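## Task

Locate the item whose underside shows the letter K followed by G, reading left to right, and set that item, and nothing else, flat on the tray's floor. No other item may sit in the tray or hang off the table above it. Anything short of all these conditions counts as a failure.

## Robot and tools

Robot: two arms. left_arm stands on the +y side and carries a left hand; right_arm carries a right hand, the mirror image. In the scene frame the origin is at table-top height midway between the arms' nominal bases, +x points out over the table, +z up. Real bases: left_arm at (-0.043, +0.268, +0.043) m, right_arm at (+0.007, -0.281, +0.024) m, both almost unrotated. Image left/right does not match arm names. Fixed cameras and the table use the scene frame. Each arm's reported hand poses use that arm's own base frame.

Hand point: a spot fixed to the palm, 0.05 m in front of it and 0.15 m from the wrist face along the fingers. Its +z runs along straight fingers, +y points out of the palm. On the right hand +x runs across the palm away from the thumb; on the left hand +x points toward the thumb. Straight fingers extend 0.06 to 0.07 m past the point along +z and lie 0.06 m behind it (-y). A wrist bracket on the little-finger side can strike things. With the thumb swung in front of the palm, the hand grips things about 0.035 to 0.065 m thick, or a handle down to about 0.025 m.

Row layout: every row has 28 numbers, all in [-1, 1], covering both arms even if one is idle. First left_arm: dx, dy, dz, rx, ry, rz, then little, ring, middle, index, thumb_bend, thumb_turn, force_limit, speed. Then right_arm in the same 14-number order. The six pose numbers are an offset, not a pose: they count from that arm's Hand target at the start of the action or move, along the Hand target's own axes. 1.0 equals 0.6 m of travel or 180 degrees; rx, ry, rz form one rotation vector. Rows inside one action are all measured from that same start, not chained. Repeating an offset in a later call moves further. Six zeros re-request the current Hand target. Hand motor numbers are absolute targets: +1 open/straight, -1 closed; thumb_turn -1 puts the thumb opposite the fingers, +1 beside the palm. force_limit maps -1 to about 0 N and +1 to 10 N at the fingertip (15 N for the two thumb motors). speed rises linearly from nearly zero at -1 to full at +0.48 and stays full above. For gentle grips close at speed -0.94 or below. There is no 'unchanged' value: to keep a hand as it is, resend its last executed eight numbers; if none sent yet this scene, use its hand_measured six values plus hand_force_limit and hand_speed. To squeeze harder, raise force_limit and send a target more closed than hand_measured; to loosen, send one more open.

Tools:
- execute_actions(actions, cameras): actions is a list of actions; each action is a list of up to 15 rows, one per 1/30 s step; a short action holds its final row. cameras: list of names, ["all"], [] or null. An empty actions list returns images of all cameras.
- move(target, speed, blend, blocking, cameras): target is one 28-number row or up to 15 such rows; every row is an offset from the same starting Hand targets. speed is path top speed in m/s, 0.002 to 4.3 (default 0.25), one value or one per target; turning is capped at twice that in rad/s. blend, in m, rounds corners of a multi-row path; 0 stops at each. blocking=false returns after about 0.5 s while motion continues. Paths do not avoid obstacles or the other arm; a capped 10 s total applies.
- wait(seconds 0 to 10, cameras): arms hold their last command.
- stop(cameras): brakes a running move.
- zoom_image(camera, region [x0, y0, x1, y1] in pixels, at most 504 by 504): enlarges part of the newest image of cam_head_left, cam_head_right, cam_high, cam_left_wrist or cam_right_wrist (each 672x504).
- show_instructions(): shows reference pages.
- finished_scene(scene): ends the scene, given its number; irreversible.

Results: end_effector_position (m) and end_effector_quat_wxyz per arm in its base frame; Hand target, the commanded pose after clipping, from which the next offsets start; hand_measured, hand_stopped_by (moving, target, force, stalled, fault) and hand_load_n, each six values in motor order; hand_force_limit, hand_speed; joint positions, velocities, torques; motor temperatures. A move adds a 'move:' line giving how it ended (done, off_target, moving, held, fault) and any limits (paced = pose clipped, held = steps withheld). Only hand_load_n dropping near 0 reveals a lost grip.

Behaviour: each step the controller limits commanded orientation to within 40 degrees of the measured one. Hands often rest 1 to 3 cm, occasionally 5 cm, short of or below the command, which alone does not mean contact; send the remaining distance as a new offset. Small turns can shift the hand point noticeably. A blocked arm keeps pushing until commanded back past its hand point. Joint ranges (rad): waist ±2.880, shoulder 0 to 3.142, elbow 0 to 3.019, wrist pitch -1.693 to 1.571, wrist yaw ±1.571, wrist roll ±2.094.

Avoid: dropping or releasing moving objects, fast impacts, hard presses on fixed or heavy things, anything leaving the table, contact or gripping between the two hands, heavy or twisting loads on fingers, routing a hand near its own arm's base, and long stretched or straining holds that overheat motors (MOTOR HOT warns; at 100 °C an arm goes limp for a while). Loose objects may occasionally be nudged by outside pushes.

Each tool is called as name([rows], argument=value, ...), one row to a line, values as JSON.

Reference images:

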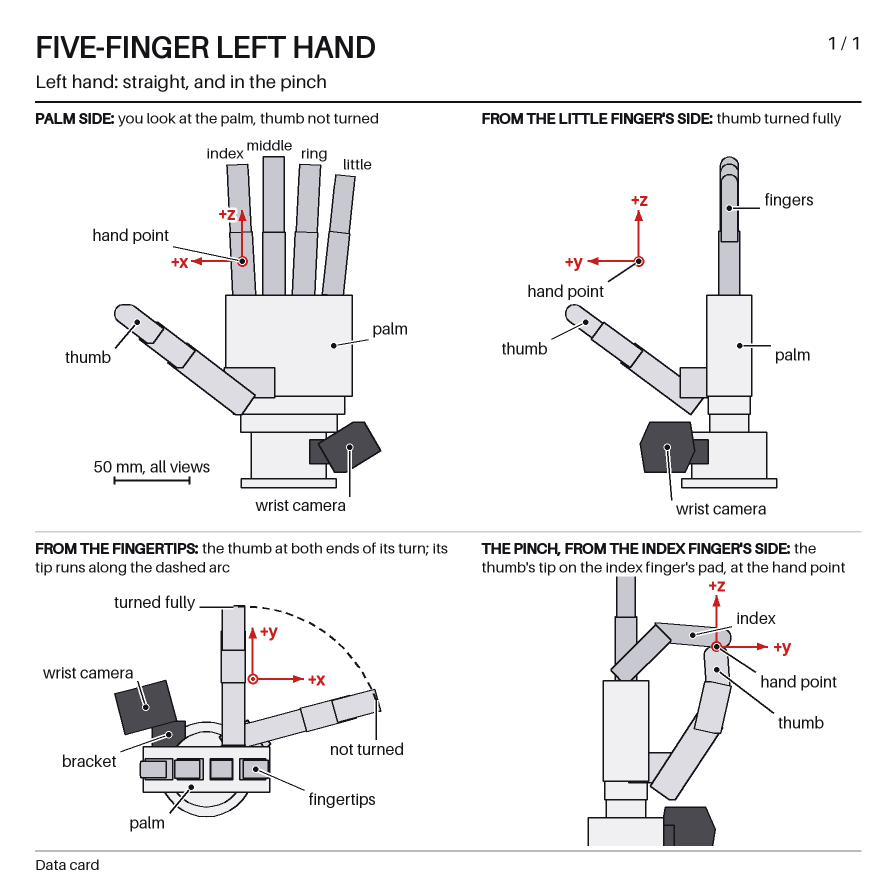

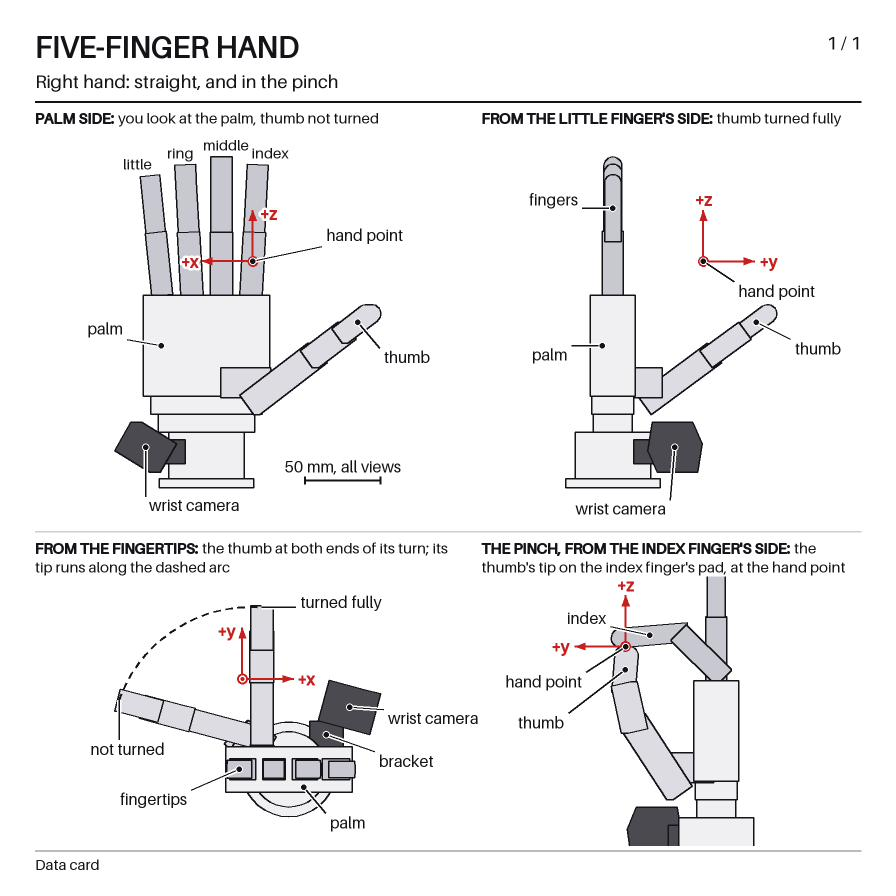

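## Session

execute_actions(actions=[])

Scene clock: 0.00 s.
left_arm: end_effector_position=(+0.3033, -0.4983, +0.2853) hand_measured=(+1.000, +1.000, +1.000, +1.000, +1.000, +1.000) hand_load_n=(+0.0, +0.0, +0.0, +0.0, +0.0, +0.0) hand_stopped_by=(target, target, target, target, target, target) hand_force_limit=0.00 hand_speed=-0.80 end_effector_quat_wxyz=(+0.221, +0.954, -0.192, -0.057) | right_arm: end_effector_position=(+0.3034, -0.5389, +0.0985) hand_measured=(+1.000, +1.000, +1.000, +1.000, +1.000, +1.000) hand_load_n=(+0.0, +0.0, +0.0, +0.0, +0.0, +0.0) hand_stopped_by=(target, target, target, target, target, target) hand_force_limit=0.00 hand_speed=-0.80 end_effector_quat_wxyz=(-0.003, +0.068, +0.816, -0.573)
Joint positions: left_arm=[-0.821 1.584 1.579 -1.389 0.428 -2.032] | right_arm=[-0.922 1.638 0.918 0.263 0.684 0.378]
Joint velocities: within noise
Joint torques (N m): no reading
Motor temperatures (°C): left_arm=[34 32 32 26 28 26] | right_arm=[31 38 34 28 26 26]
Heat: left arm: hottest waist 34 °C; right arm: hottest shoulder 38 °C.
Hand target: left_arm +0.3070, -0.5021, +0.2891; +0.223, +0.954, -0.193, -0.053 | right_arm +0.3094, -0.5468, +0.1113; +0.004, +0.073, +0.810, -0.582

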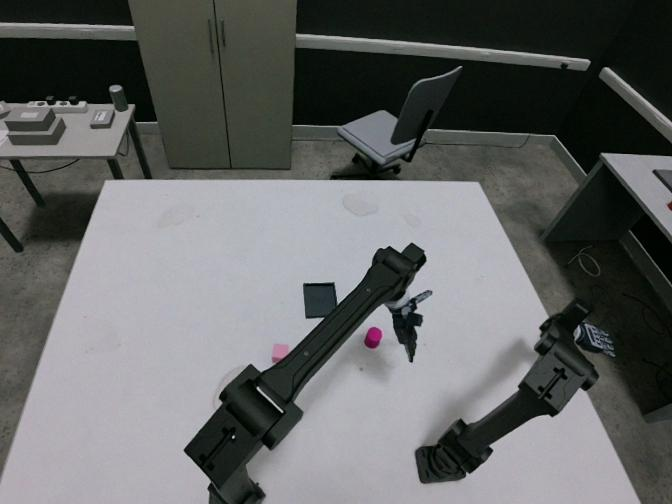

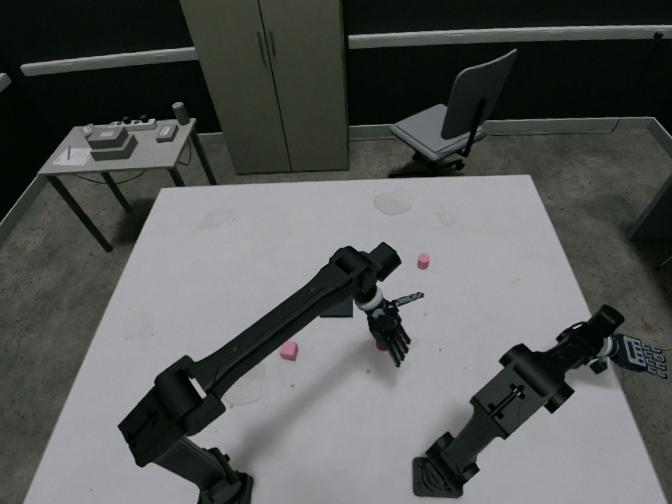

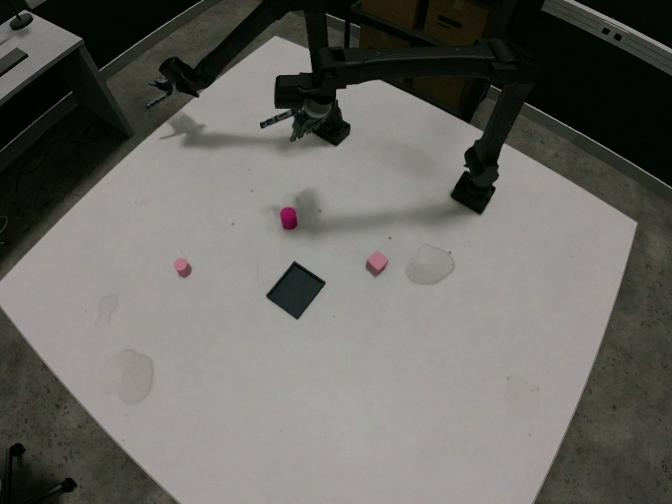

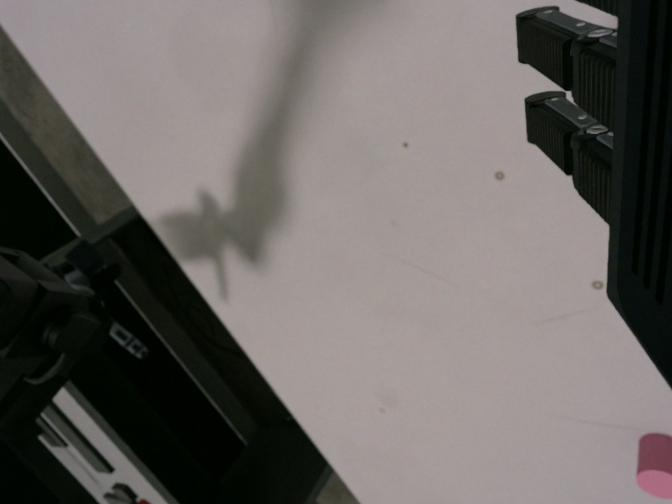

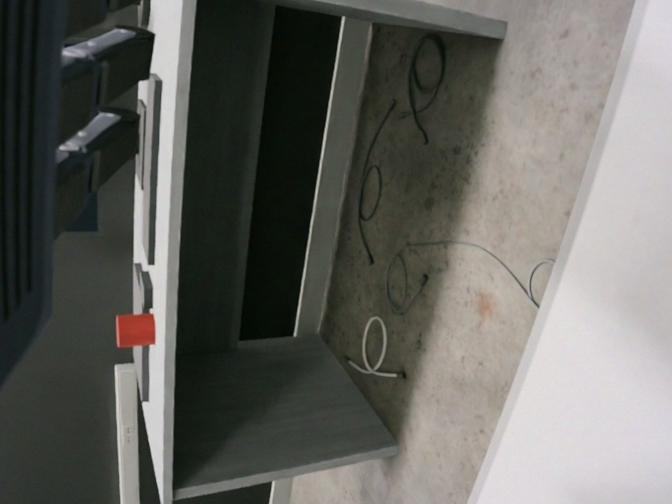

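zoom_image(camera="cam_high", region=[340, 230, 410, 290])

zoom_image(camera="cam_head_left", region=[250, 270, 400, 380])

Scaled by 7.200 from the camera's 672x504 image, which has a finer 960x720 frame.

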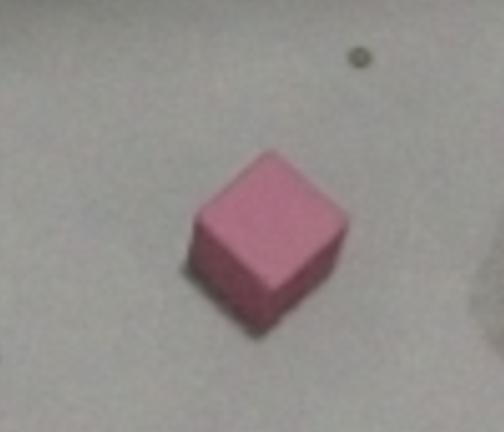

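Scaled by 3.360 from the camera's 672x504 image, which has a finer 960x720 frame.

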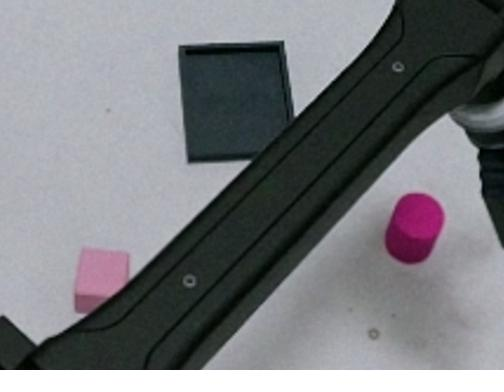

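move([
  [-0.0495,-0.3375,-0.0947,0.1757,0.034,0.1945,1,1,0.5,0.5,1,-1,0,0.2,-0.1512,-0.1805,-0.302,-0.0583,-0.2284,-0.1444,1,1,0.5,0.5,1,-1,0,0.2],
  [-0.0582,-0.667,-0.0913,0.3513,0.068,0.3889,1,1,0.5,0.5,1,-1,0,0.2,-0.4913,0.1855,-0.9642,-0.1166,-0.4568,-0.2888,1,1,0.5,0.5,1,-1,0,0.2],
], speed=0.35, blend=[0.05,0], cameras=["all"])

Scene clock: 16.03 s.
left_arm: end_effector_position=(+0.4224, -0.1401, +0.1605) hand_measured=(+1.000, +1.000, +0.500, +0.500, +1.000, -1.000) hand_load_n=(+0.0, +0.0, +0.0, +0.0, +0.0, +0.0) hand_stopped_by=(target, target, target, target, target, target) hand_force_limit=0.00 hand_speed=0.20 end_effector_quat_wxyz=(-0.266, +0.655, -0.654, +0.268) | right_arm: end_effector_position=(+0.6400, +0.0048, +0.1979) hand_measured=(+1.000, +1.000, +0.500, +0.500, +1.000, -1.000) hand_load_n=(+0.0, +0.0, +0.0, +0.0, +0.5, +0.0) hand_stopped_by=(target, target, target, target, target, target) hand_force_limit=0.00 hand_speed=0.20 end_effector_quat_wxyz=(-0.282, +0.647, -0.651, +0.278)
Joint positions: left_arm=[-0.317 1.154 0.865 -0.533 -0.218 -0.233] | right_arm=[-0.049 1.632 1.425 -0.548 -0.038 -0.027]
Joint torques (N m): left_arm=[0.32 -8.53 7.73 2.91 -0.09 0.08] | right_arm=[-1.14 -15.62 13.68 1.29 -0.26 -0.09]
Heat: left arm: hottest waist 33 °C; right arm: hottest shoulder 38 °C.
Hand target: left_arm +0.4233, -0.1359, +0.1598; -0.270, +0.653, -0.654, +0.271 | right_arm +0.6595, +0.0007, +0.2200; -0.293, +0.644, -0.643, +0.293
Off the commanded pose: left_arm 0.004 m, 1 deg | right_arm 0.030 m, 2 deg.
move: off_target (right_arm)

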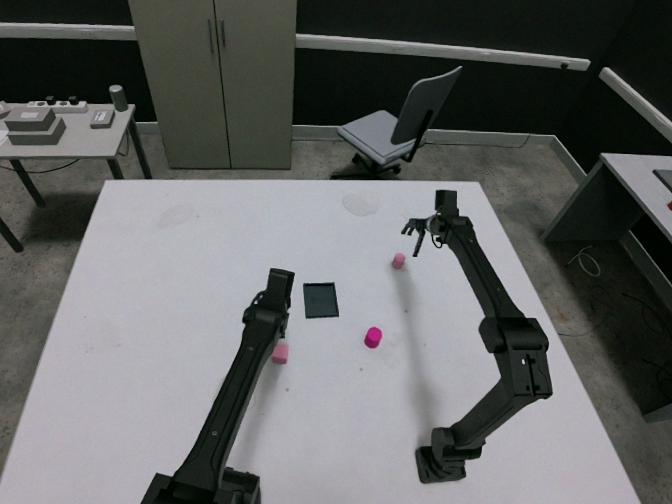

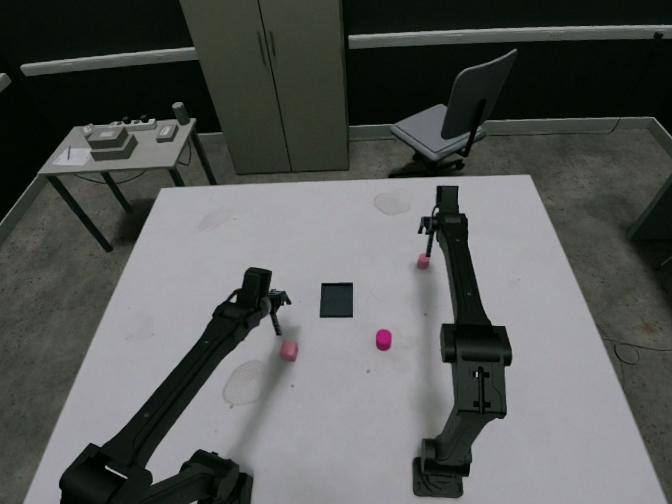

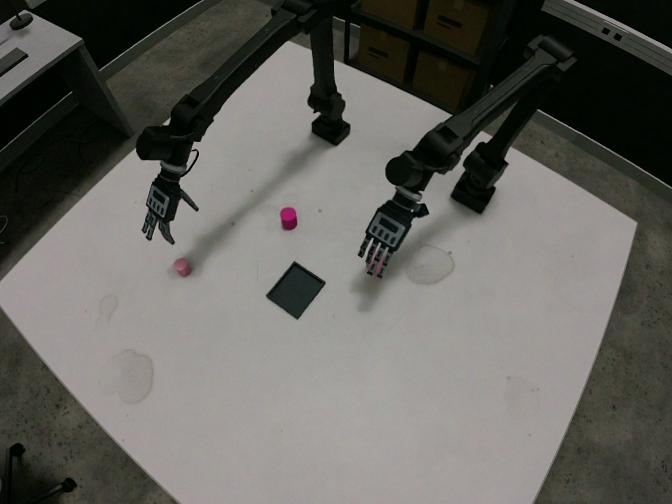

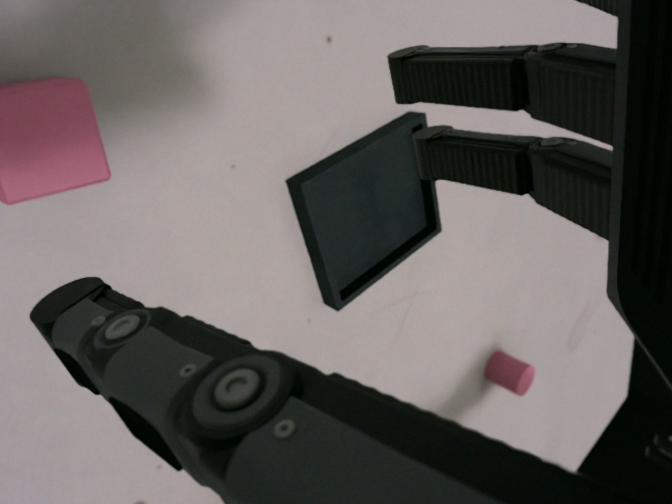

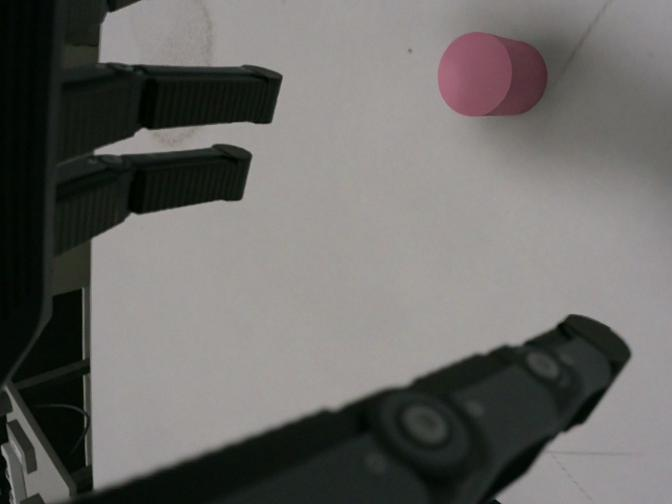

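move(target=[0.015,0.1385,0.1443,0,0.0511,0.0511,1,1,0.5,0.5,1,-1,0,0.2,0.0033,0.0742,0.2323,0,0,0,1,1,0.5,0.5,1,-1,0,0.2], speed=0.2, cameras=["cam_left_wrist","cam_right_wrist"])

Scene clock: 22.93 s.
left_arm: end_effector_position=(+0.4251, -0.1494, +0.0465) hand_measured=(+1.000, +1.000, +0.500, +0.500, +1.000, -1.000) hand_load_n=(-0.5, -0.5, +0.0, +0.0, +0.0, +0.0) hand_stopped_by=(target, target, target, target, target, target) hand_force_limit=0.00 hand_speed=0.20 end_effector_quat_wxyz=(+0.237, -0.576, +0.722, -0.303) | right_arm: end_effector_position=(+0.7089, +0.0014, +0.0738) hand_measured=(+1.000, +1.000, +0.500, +0.500, +1.000, -1.000) hand_load_n=(+0.0, +0.0, +0.0, +0.0, +0.0, +0.0) hand_stopped_by=(target, target, target, target, target, target) hand_force_limit=0.00 hand_speed=0.20 end_effector_quat_wxyz=(-0.276, +0.650, -0.654, +0.272)
Joint positions: left_arm=[-0.276 1.338 0.67 -0.114 -0.03 -0.04] | right_arm=[-0.049 1.914 1.481 -0.343 -0.038 -0.027]
Joint torques (N m): left_arm=[0.32 -8.12 6.76 2.88 0.03 0.04] | right_arm=[-0.85 -19.6 12.77 2.15 -0.16 -0.06]
Motor temperatures (°C): left_arm=[33 32 34 26 28 26] | right_arm=[31 39 39 28 26 26]
Heat: left arm: hottest elbow 34 °C; right arm: hottest shoulder 39 °C.
Hand target: left_arm +0.4258, -0.1450, +0.0399; +0.238, -0.575, +0.723, -0.300 | right_arm +0.7354, -0.0012, +0.0948; -0.293, +0.644, -0.643, +0.293
Off the commanded pose: left_arm 0.008 m, 0 deg | right_arm 0.034 m, 3 deg.
move: off_target (right_arm)
Images, in order (width x height): cam_left_wrist 672x504, cam_right_wrist 672x504.

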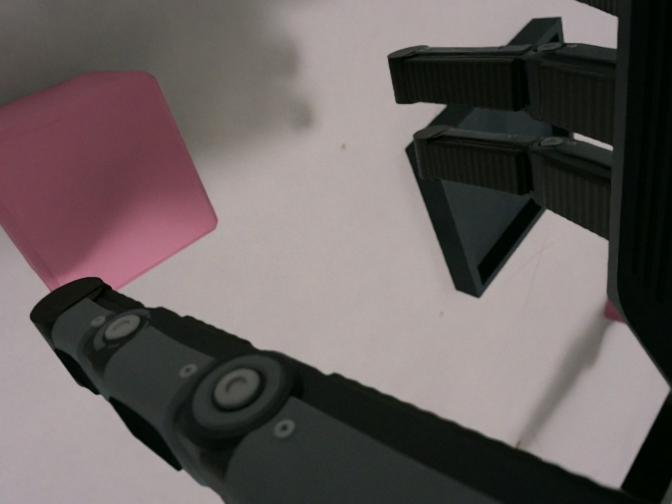

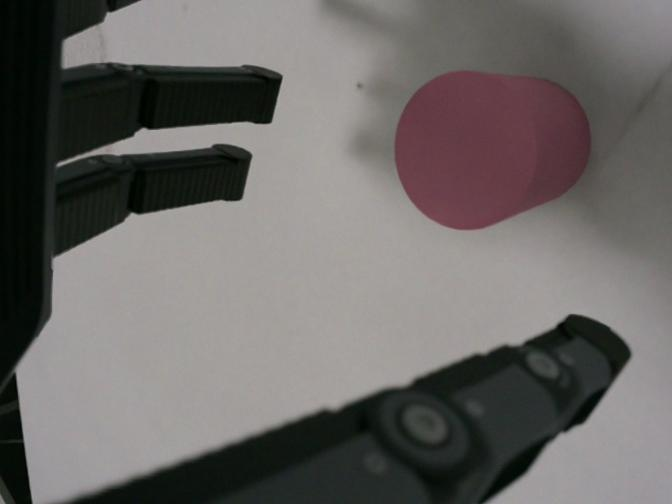

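move([
  [-0.0134,0.0171,-0.0171,0,0,0,1,1,0.5,0.5,1,-1,0,0.2,0.0233,-0.0113,0.013,0,0,0,1,1,0.5,0.5,1,-1,0,0.2],
  [-0.0134,0.0766,0.0424,0,0,0,1,1,0.5,0.5,1,-1,0,0.2,0.0233,0.0202,0.0403,0,0,0,1,1,0.5,0.5,1,-1,0,0.2],
], speed=0.1, cameras=["cam_left_wrist","cam_right_wrist"])

Scene clock: 33.70 s.
left_arm: end_effector_position=(+0.4137, -0.1382, -0.0044) hand_measured=(+1.000, +1.000, +0.500, +0.500, +1.000, -1.000) hand_load_n=(+0.0, -0.5, +0.0, +0.0, +0.0, +0.0) hand_stopped_by=(target, target, target, target, target, target) hand_force_limit=0.00 hand_speed=0.20 end_effector_quat_wxyz=(+0.237, -0.576, +0.722, -0.303) | right_arm: end_effector_position=(+0.7300, -0.0086, +0.0632) hand_measured=(+1.000, +1.000, +0.500, +0.500, +1.000, -1.000) hand_load_n=(+0.0, +0.0, +0.0, +0.0, +0.0, +0.0) hand_stopped_by=(target, target, target, target, target, target) hand_force_limit=0.00 hand_speed=0.20 end_effector_quat_wxyz=(-0.285, +0.645, -0.651, +0.280)
Joint positions: left_arm=[-0.254 1.428 0.575 0.072 -0.014 -0.024] | right_arm=[-0.064 1.967 1.523 -0.305 -0.05 -0.033]
Joint torques (N m): left_arm=[0.26 -8.12 5.86 3.06 0.03 0.05] | right_arm=[-1.38 -20.07 10.97 2.24 -0.32 -0.14]
Heat: left arm: hottest elbow 34 °C; right arm: hottest elbow 42 °C.
Hand target: left_arm +0.4133, -0.1340, -0.0108; +0.237, -0.575, +0.723, -0.300 | right_arm +0.7458, -0.0152, +0.0699; -0.293, +0.644, -0.643, +0.293
Off the commanded pose: left_arm 0.008 m, 0 deg | right_arm 0.018 m, 2 deg.
move: off_target (right_arm)
Images, in order (width x height): cam_left_wrist 672x504, cam_right_wrist 672x504.

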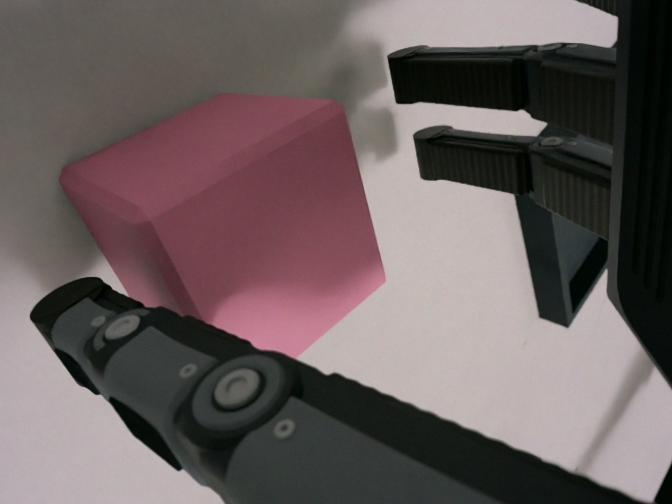

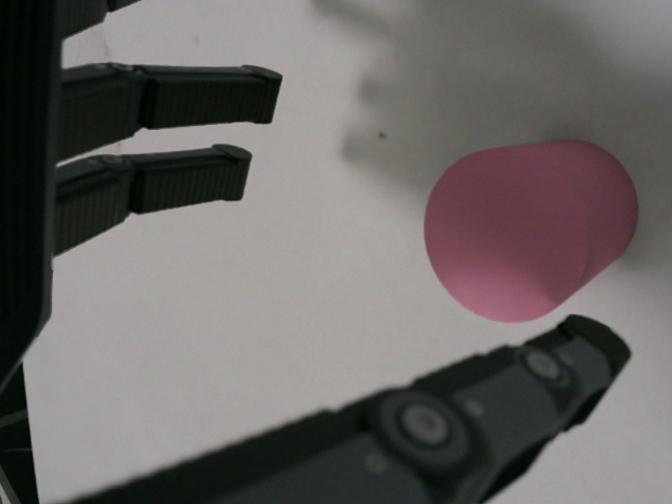

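move([
  [0,0,0,0,0,0,1,1,-0.4,-0.4,1,-1,0,-0.85,0.0117,0.0109,-0.0126,0,0,0,1,1,0.5,0.5,1,-1,0,0.2],
  [0,0,0,0,0,0,1,1,-0.4,-0.4,1,-1,0,-0.85,0.0117,0.0525,0.0235,0,0,0,1,1,0.5,0.5,1,-1,0,0.2],
], speed=0.06, cameras=["cam_left_wrist","cam_right_wrist"])

Scene clock: 39.00 s.
left_arm: end_effector_position=(+0.4137, -0.1383, -0.0043) hand_measured=(+1.000, +1.000, -0.138, -0.192, +1.000, -1.000) hand_load_n=(+0.0, +0.0, +2.5, +6.0, +1.0, -3.0) hand_stopped_by=(target, target, force, force, target, target) hand_force_limit=0.00 hand_speed=-0.85 end_effector_quat_wxyz=(+0.237, -0.575, +0.722, -0.303) | right_arm: end_effector_position=(+0.7358, -0.0161, +0.0497) hand_measured=(+1.000, +1.000, +0.500, +0.500, +1.000, -1.000) hand_load_n=(+0.0, +0.0, +0.0, +0.0, +0.0, +0.0) hand_stopped_by=(target, target, target, target, target, target) hand_force_limit=0.00 hand_speed=0.20 end_effector_quat_wxyz=(-0.297, +0.641, -0.645, +0.293)
Joint positions: left_arm=[-0.254 1.428 0.575 0.072 -0.014 -0.023] | right_arm=[-0.075 1.985 1.495 -0.221 -0.06 -0.041]
Joint torques (N m): left_arm=[0.26 -8.18 5.85 2.97 0.02 0.04] | right_arm=[-1.44 -20.25 7.98 2.3 -0.32 -0.14]
Heat: left arm: hottest elbow 34 °C; right arm: hottest elbow 43 °C.
Hand target: left_arm +0.4133, -0.1340, -0.0107; +0.237, -0.575, +0.723, -0.300 | right_arm +0.7358, -0.0222, +0.0369; -0.293, +0.644, -0.643, +0.293
Off the commanded pose: left_arm 0.008 m, 0 deg | right_arm 0.014 m, 1 deg.
move: off_target (right_arm)
Images, in order (width x height): cam_left_wrist 672x504, cam_right_wrist 672x504.

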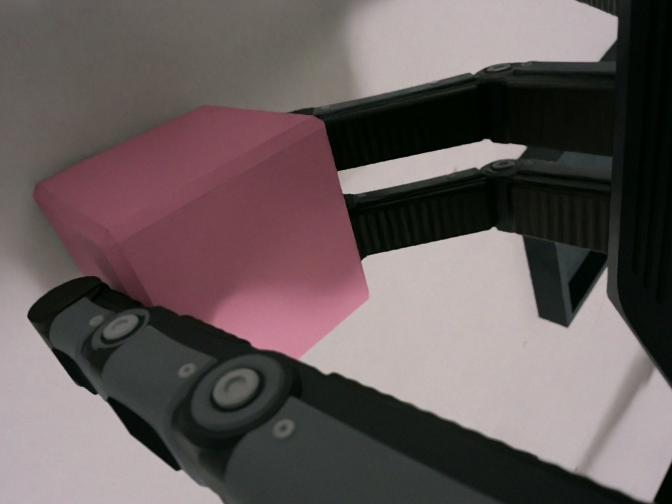

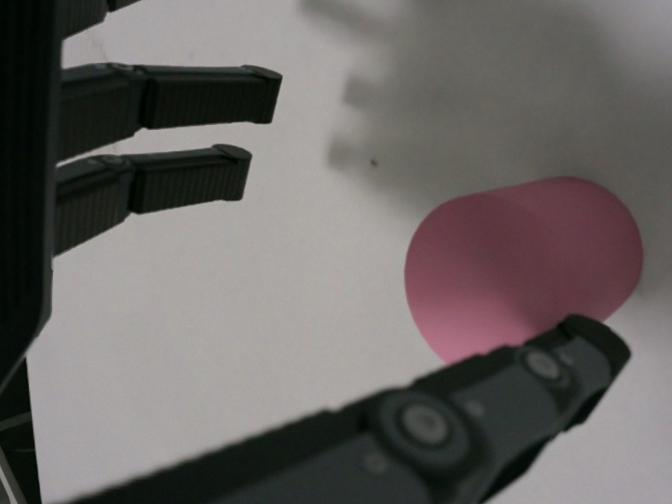

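move([
  [0,-0.1768,-0.1768,0,0,0,1,1,-0.4,-0.4,1,-1,0,-0.85,0,0.0159,-0.026,0,0,0,1,1,0.5,0.5,1,-1,0,0.2],
  [-0.0978,-0.5233,-0.49,0.2866,-0.0794,0.0105,1,1,-0.4,-0.4,1,-1,0,-0.85,0,0.0477,0.0061,0,0,0,1,1,0.5,0.5,1,-1,0,0.2],
  [-0.1827,-0.7338,-0.7038,0.5731,-0.1587,0.0209,1,1,-0.4,-0.4,1,-1,0,-0.85,0,0.0477,0.0061,0,0,0,1,1,0.5,0.5,1,-1,0,0.2],
], speed=[0.15,0.3,0.3], blend=[0,0.03,0], cameras=["cam_high","cam_right_wrist"])

zoom_image(camera="cam_high", region=[360, 60, 520, 220])

Scene clock: 51.87 s.
left_arm: end_effector_position=(+0.4519, -0.0341, +0.5739) hand_measured=(+1.000, +1.000, -0.138, -0.192, +1.000, -1.000) hand_load_n=(+0.0, +0.0, +2.0, +6.0, +1.0, -2.5) hand_stopped_by=(target, target, force, force, target, target) hand_force_limit=0.00 hand_speed=-0.85 end_effector_quat_wxyz=(+0.740, -0.216, +0.182, -0.610) | right_arm: end_effector_position=(+0.7213, -0.0150, +0.0274) hand_measured=(+1.000, +1.000, +0.500, +0.500, +1.000, -1.000) hand_load_n=(+0.0, +0.0, +0.0, +0.0, -0.5, +0.0) hand_stopped_by=(target, target, target, target, target, target) hand_force_limit=0.00 hand_speed=0.20 end_effector_quat_wxyz=(-0.298, +0.641, -0.643, +0.294)
Joint positions: left_arm=[-0.11 1.043 0.748 1.312 -0.157 0.258] | right_arm=[-0.076 1.98 1.418 -0.146 -0.062 -0.043]
Joint torques (N m): left_arm=[0.32 -4.95 11.54 2.07 0.16 0.04] | right_arm=[-1.61 -19.66 7.53 2.3 -0.32 -0.13]
Heat: left arm: hottest elbow 35 °C; right arm: hottest elbow 43 °C.
Hand target: left_arm +0.4510, -0.0294, +0.5992; +0.750, -0.202, +0.163, -0.608 | right_arm +0.7197, -0.0221, +0.0128; -0.293, +0.644, -0.643, +0.293
Off the commanded pose: left_arm 0.026 m, 3 deg | right_arm 0.016 m, 1 deg.
move: off_target (left_arm, right_arm)
Images, in order (width x height): cam_high 672x504, cam_right_wrist 672x504.

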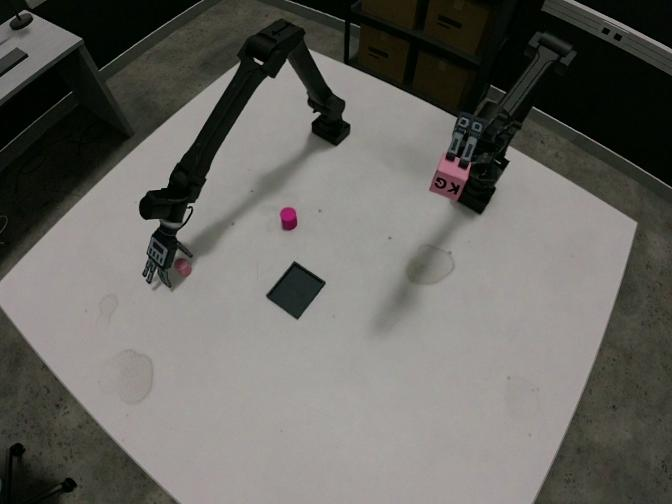

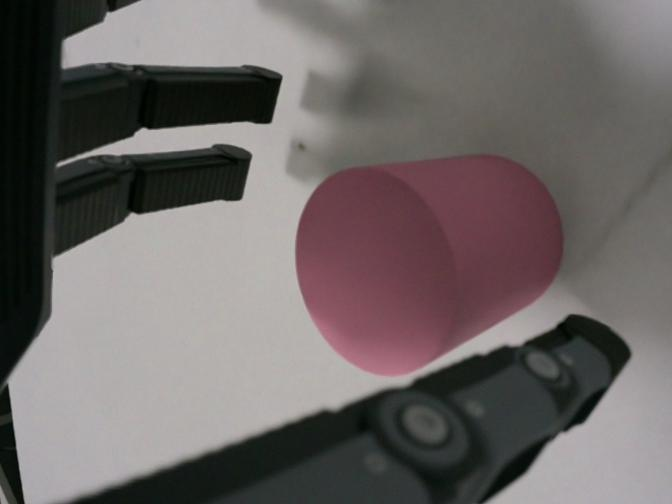

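Scaled by 3.150 from the camera's 672x504 image, which has a finer 960x720 frame.

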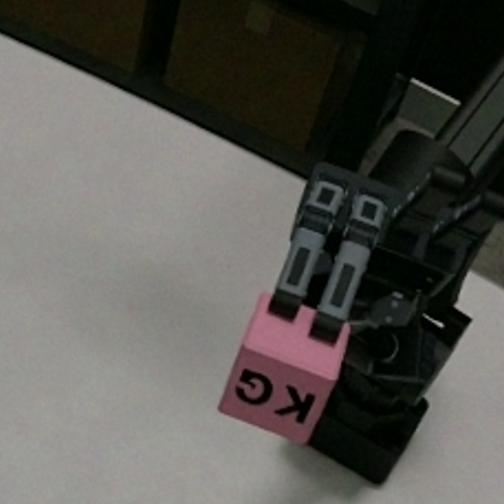

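zoom_image(camera="cam_high", region=[425, 150, 475, 205])

Scaled by 9.164 from the camera's 672x504 image, which has a finer 960x720 frame.

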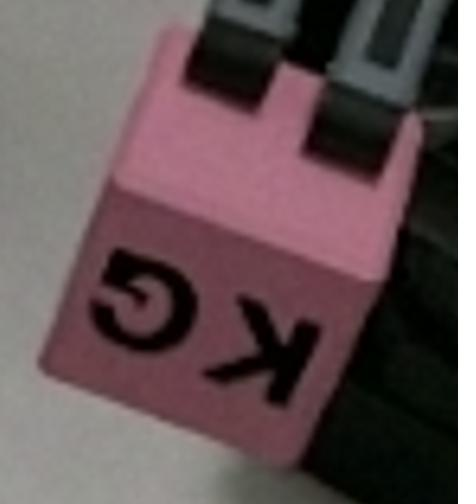

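move([
  [0.1642,0.2503,-0.3351,-0.2832,0.1015,-0.0133,1,1,-0.4,-0.4,1,-1,0,-0.85,0,0,0,0,0,0,1,1,0.5,0.5,1,-1,0,0.2],
  [0.4443,0.5295,-0.6165,-0.5664,0.203,-0.0267,1,1,-0.4,-0.4,1,-1,0,-0.85,0,0,0,0,0,0,1,1,0.5,0.5,1,-1,0,0.2],
], speed=0.35, blend=[0.05,0], cameras=["cam_left_wrist","cam_head_right","cam_high","cam_head_left"])

zoom_image(camera="cam_head_right", region=[270, 240, 410, 360])

Scene clock: 65.27 s.
left_arm: end_effector_position=(+0.5823, -0.2609, +0.1081) hand_measured=(+1.000, +1.000, -0.138, -0.192, +1.000, -1.000) hand_load_n=(+0.0, +0.0, +2.5, +6.5, +1.0, -2.5) hand_stopped_by=(target, target, force, force, target, target) hand_force_limit=0.00 hand_speed=-0.85 end_effector_quat_wxyz=(+0.218, -0.530, +0.761, -0.304) | right_arm: end_effector_position=(+0.7213, -0.0150, +0.0274) hand_measured=(+1.000, +1.000, +0.500, +0.500, +1.000, -1.000) hand_load_n=(+0.0, +0.0, +0.0, +0.0, +0.0, +0.5) hand_stopped_by=(target, target, target, target, target, target) hand_force_limit=0.00 hand_speed=0.20 end_effector_quat_wxyz=(-0.298, +0.641, -0.643, +0.294)
Joint positions: left_arm=[-0.379 1.715 1.306 -0.396 -0.028 -0.015] | right_arm=[-0.076 1.98 1.418 -0.146 -0.062 -0.043]
Joint torques (N m): left_arm=[-0.85 -15.85 11.81 1.66 0.03 -0.2] | right_arm=[-1.61 -19.55 7.54 2.3 -0.33 -0.14]
Heat: left arm: hottest elbow 37 °C; right arm: hottest shoulder 42 °C.
Hand target: left_arm +0.5944, -0.2719, +0.1202; +0.219, -0.530, +0.757, -0.314 | right_arm +0.7197, -0.0221, +0.0128; -0.293, +0.644, -0.643, +0.293
Off the commanded pose: left_arm 0.020 m, 1 deg | right_arm 0.016 m, 1 deg.
move: off_target (left_arm, right_arm)
Images, in order (width x height): cam_head_left 672x504, cam_head_right 672x504, cam_high 672x504, cam_left_wrist 672x504.

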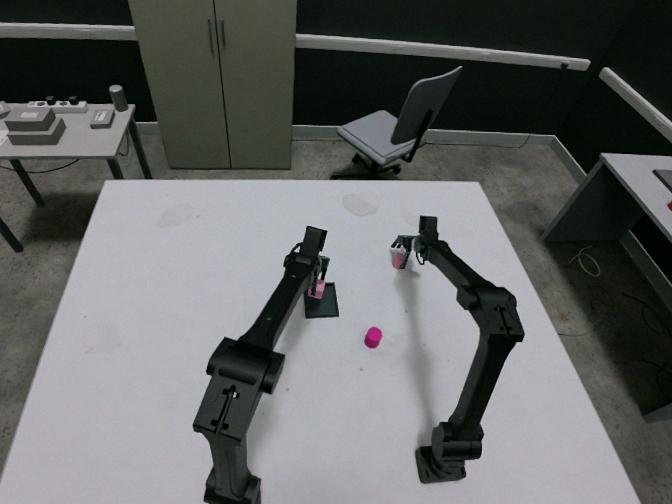

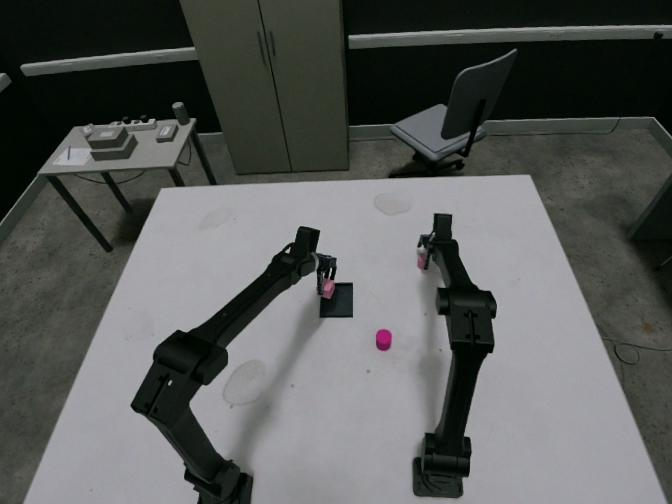

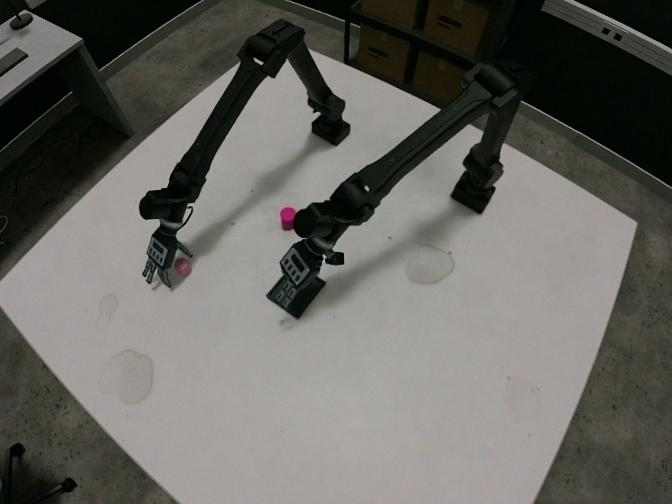

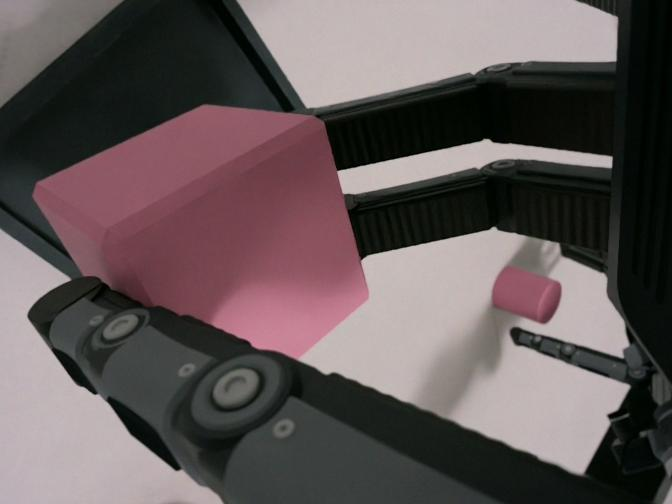

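Scaled by 3.600 from the camera's 672x504 image, which has a finer 960x720 frame.

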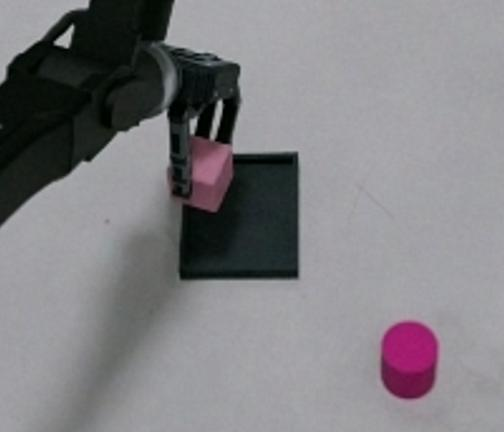

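move(target=[0.0123,0.0856,0.0799,0,0,0,1,1,-0.4,-0.4,1,-1,0,-0.85,0,0,0,0,0,0,1,1,0.5,0.5,1,-1,0,0.2], speed=0.15, cameras=["cam_left_wrist","cam_head_right","cam_head_left"])

zoom_image(camera="cam_head_right", region=[270, 240, 410, 360])

zoom_image(camera="cam_head_left", region=[260, 240, 400, 360])

Scene clock: 70.77 s.
left_arm: end_effector_position=(+0.5892, -0.2720, +0.0559) hand_measured=(+1.000, +1.000, -0.138, -0.192, +1.000, -1.000) hand_load_n=(+0.0, +0.0, +2.5, +6.5, +1.0, -2.5) hand_stopped_by=(target, target, force, force, target, target) hand_force_limit=0.00 hand_speed=-0.85 end_effector_quat_wxyz=(+0.220, -0.528, +0.759, -0.311) | right_arm: end_effector_position=(+0.7213, -0.0150, +0.0274) hand_measured=(+1.000, +1.000, +0.500, +0.500, +1.000, -1.000) hand_load_n=(+0.0, +0.0, +0.0, +0.0, +0.0, +0.0) hand_stopped_by=(target, target, target, target, target, target) hand_force_limit=0.00 hand_speed=0.20 end_effector_quat_wxyz=(-0.298, +0.641, -0.643, +0.294)
Joint positions: left_arm=[-0.392 1.797 1.26 -0.252 -0.031 -0.024] | right_arm=[-0.076 1.98 1.418 -0.146 -0.062 -0.043]
Joint torques (N m): left_arm=[-0.91 -16.44 7.8 2.97 -0.18 -0.2] | right_arm=[-1.61 -19.55 7.53 2.32 -0.32 -0.13]
Motor temperatures (°C): left_arm=[33 33 39 26 27 26] | right_arm=[31 42 41 28 26 26]
Heat: left arm: hottest elbow 39 °C; right arm: hottest shoulder 42 °C.
Hand target: left_arm +0.5895, -0.2782, +0.0500; +0.219, -0.530, +0.757, -0.314 | right_arm +0.7197, -0.0221, +0.0128; -0.293, +0.644, -0.643, +0.293
Off the commanded pose: left_arm 0.008 m, 0 deg | right_arm 0.016 m, 1 deg.
move: off_target (right_arm)
Images, in order (width x height): cam_head_left 672x504, cam_head_right 672x504, cam_left_wrist 672x504.

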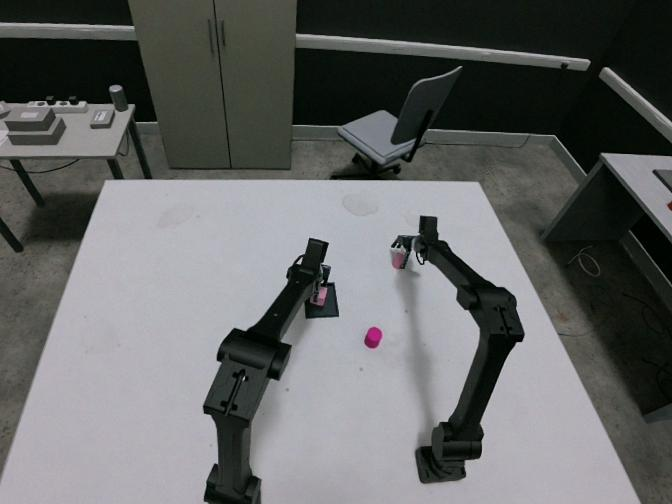

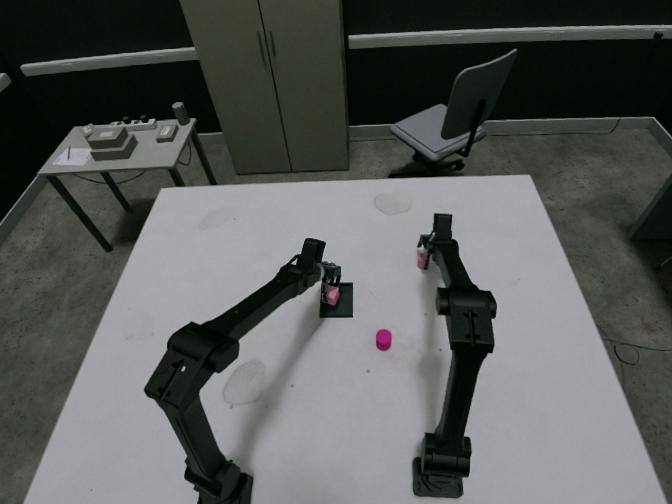

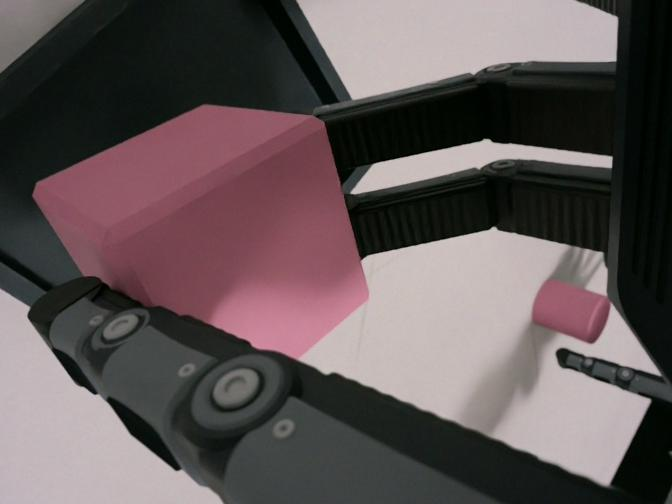

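Scaled by 3.600 from the camera's 672x504 image, which has a finer 960x720 frame.

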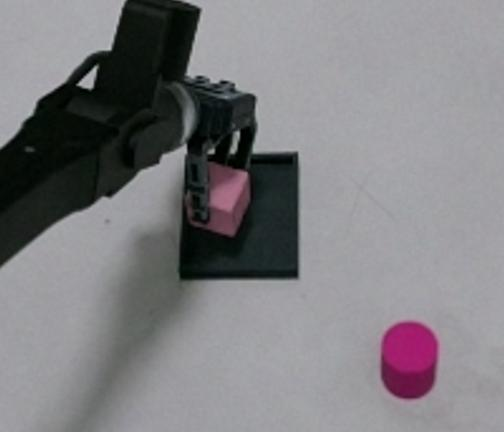

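Scaled by 3.600 from the camera's 672x504 image, which has a finer 960x720 frame.

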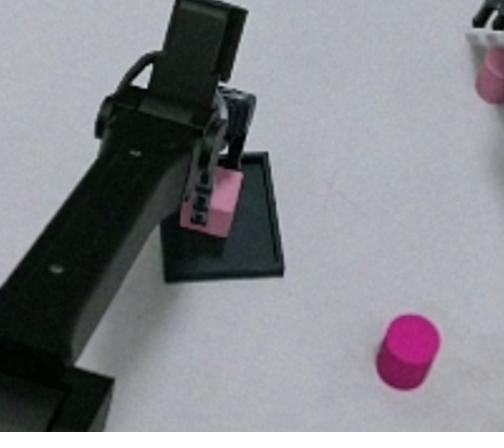

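move([
  [0.007,0.0015,0.0503,0,0,0,1,1,-0.4,-0.4,1,-1,0,-0.85,0,0,0,0,0,0,1,1,0.5,0.5,1,-1,0,0.2],
  [0.007,0.0286,0.0775,0,0,0,1,1,-0.4,-0.4,1,-1,0,-0.85,0,0,0,0,0,0,1,1,0.5,0.5,1,-1,0,0.2],
], speed=0.08, cameras=["cam_left_wrist","cam_head_right","cam_head_left"])

zoom_image(camera="cam_head_right", region=[270, 240, 410, 360])

Scene clock: 78.97 s.
left_arm: end_effector_position=(+0.5976, -0.2781, +0.0058) hand_measured=(+1.000, +1.000, -0.138, -0.192, +1.000, -1.000) hand_load_n=(+0.0, +0.0, +3.5, +6.0, +1.0, -2.0) hand_stopped_by=(target, target, force, force, target, target) hand_force_limit=0.00 hand_speed=-0.85 end_effector_quat_wxyz=(+0.216, -0.531, +0.761, -0.305) | right_arm: end_effector_position=(+0.7213, -0.0150, +0.0274) hand_measured=(+1.000, +1.000, +0.500, +0.500, +1.000, -1.000) hand_load_n=(+0.0, +0.0, +0.0, +0.0, +0.0, +0.0) hand_stopped_by=(target, target, target, target, target, target) hand_force_limit=0.00 hand_speed=0.20 end_effector_quat_wxyz=(-0.298, +0.641, -0.643, +0.294)
Joint positions: left_arm=[-0.396 1.896 1.261 -0.17 -0.036 -0.029] | right_arm=[-0.076 1.98 1.418 -0.146 -0.062 -0.043]
Joint torques (N m): left_arm=[-1.08 -16.56 9.31 2.91 -0.15 -0.2] | right_arm=[-1.61 -19.55 7.51 2.29 -0.33 -0.14]
Heat: left arm: hottest elbow 39 °C; right arm: hottest shoulder 43 °C.
Hand target: left_arm +0.6075, -0.2895, +0.0051; +0.219, -0.530, +0.757, -0.314 | right_arm +0.7197, -0.0221, +0.0128; -0.293, +0.644, -0.643, +0.293
Off the commanded pose: left_arm 0.015 m, 1 deg | right_arm 0.016 m, 1 deg.
move: off_target (left_arm, right_arm)
Images, in order (width x height): cam_head_left 672x504, cam_head_right 672x504, cam_left_wrist 672x504.

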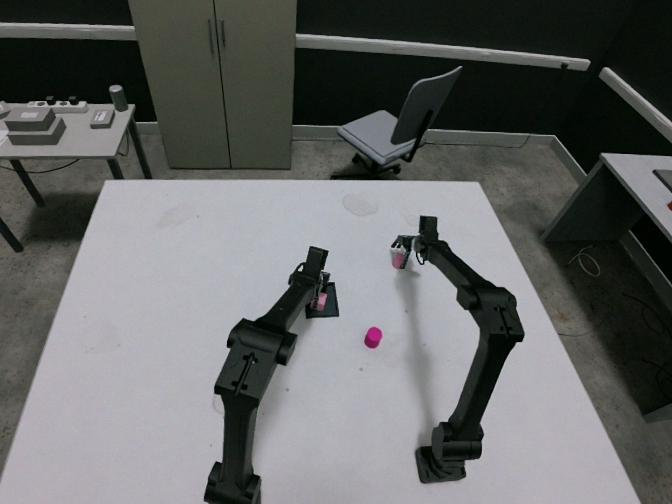

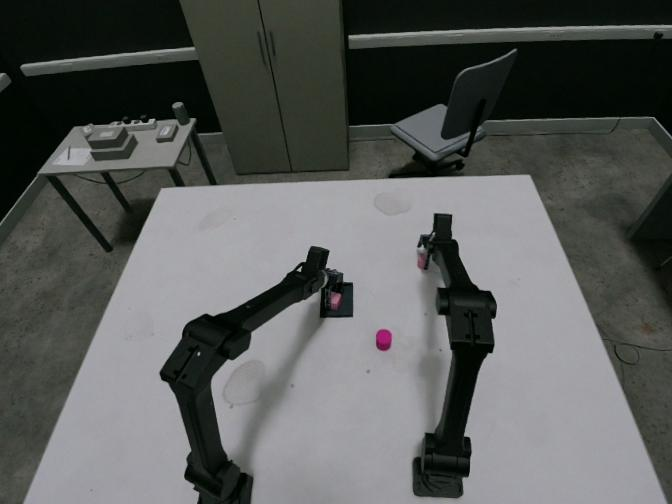

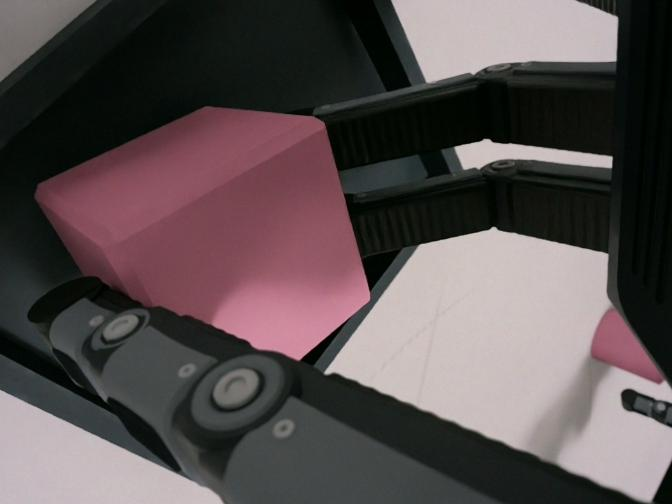

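Scaled by 3.600 from the camera's 672x504 image, which has a finer 960x720 frame.

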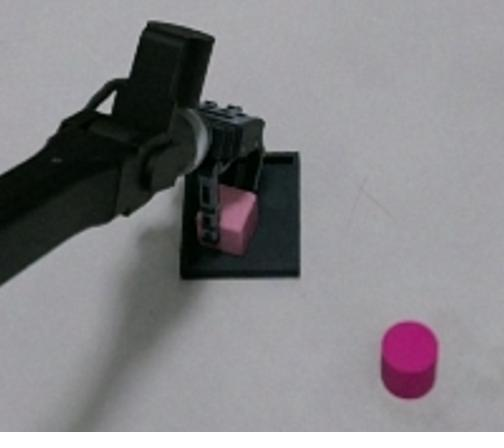

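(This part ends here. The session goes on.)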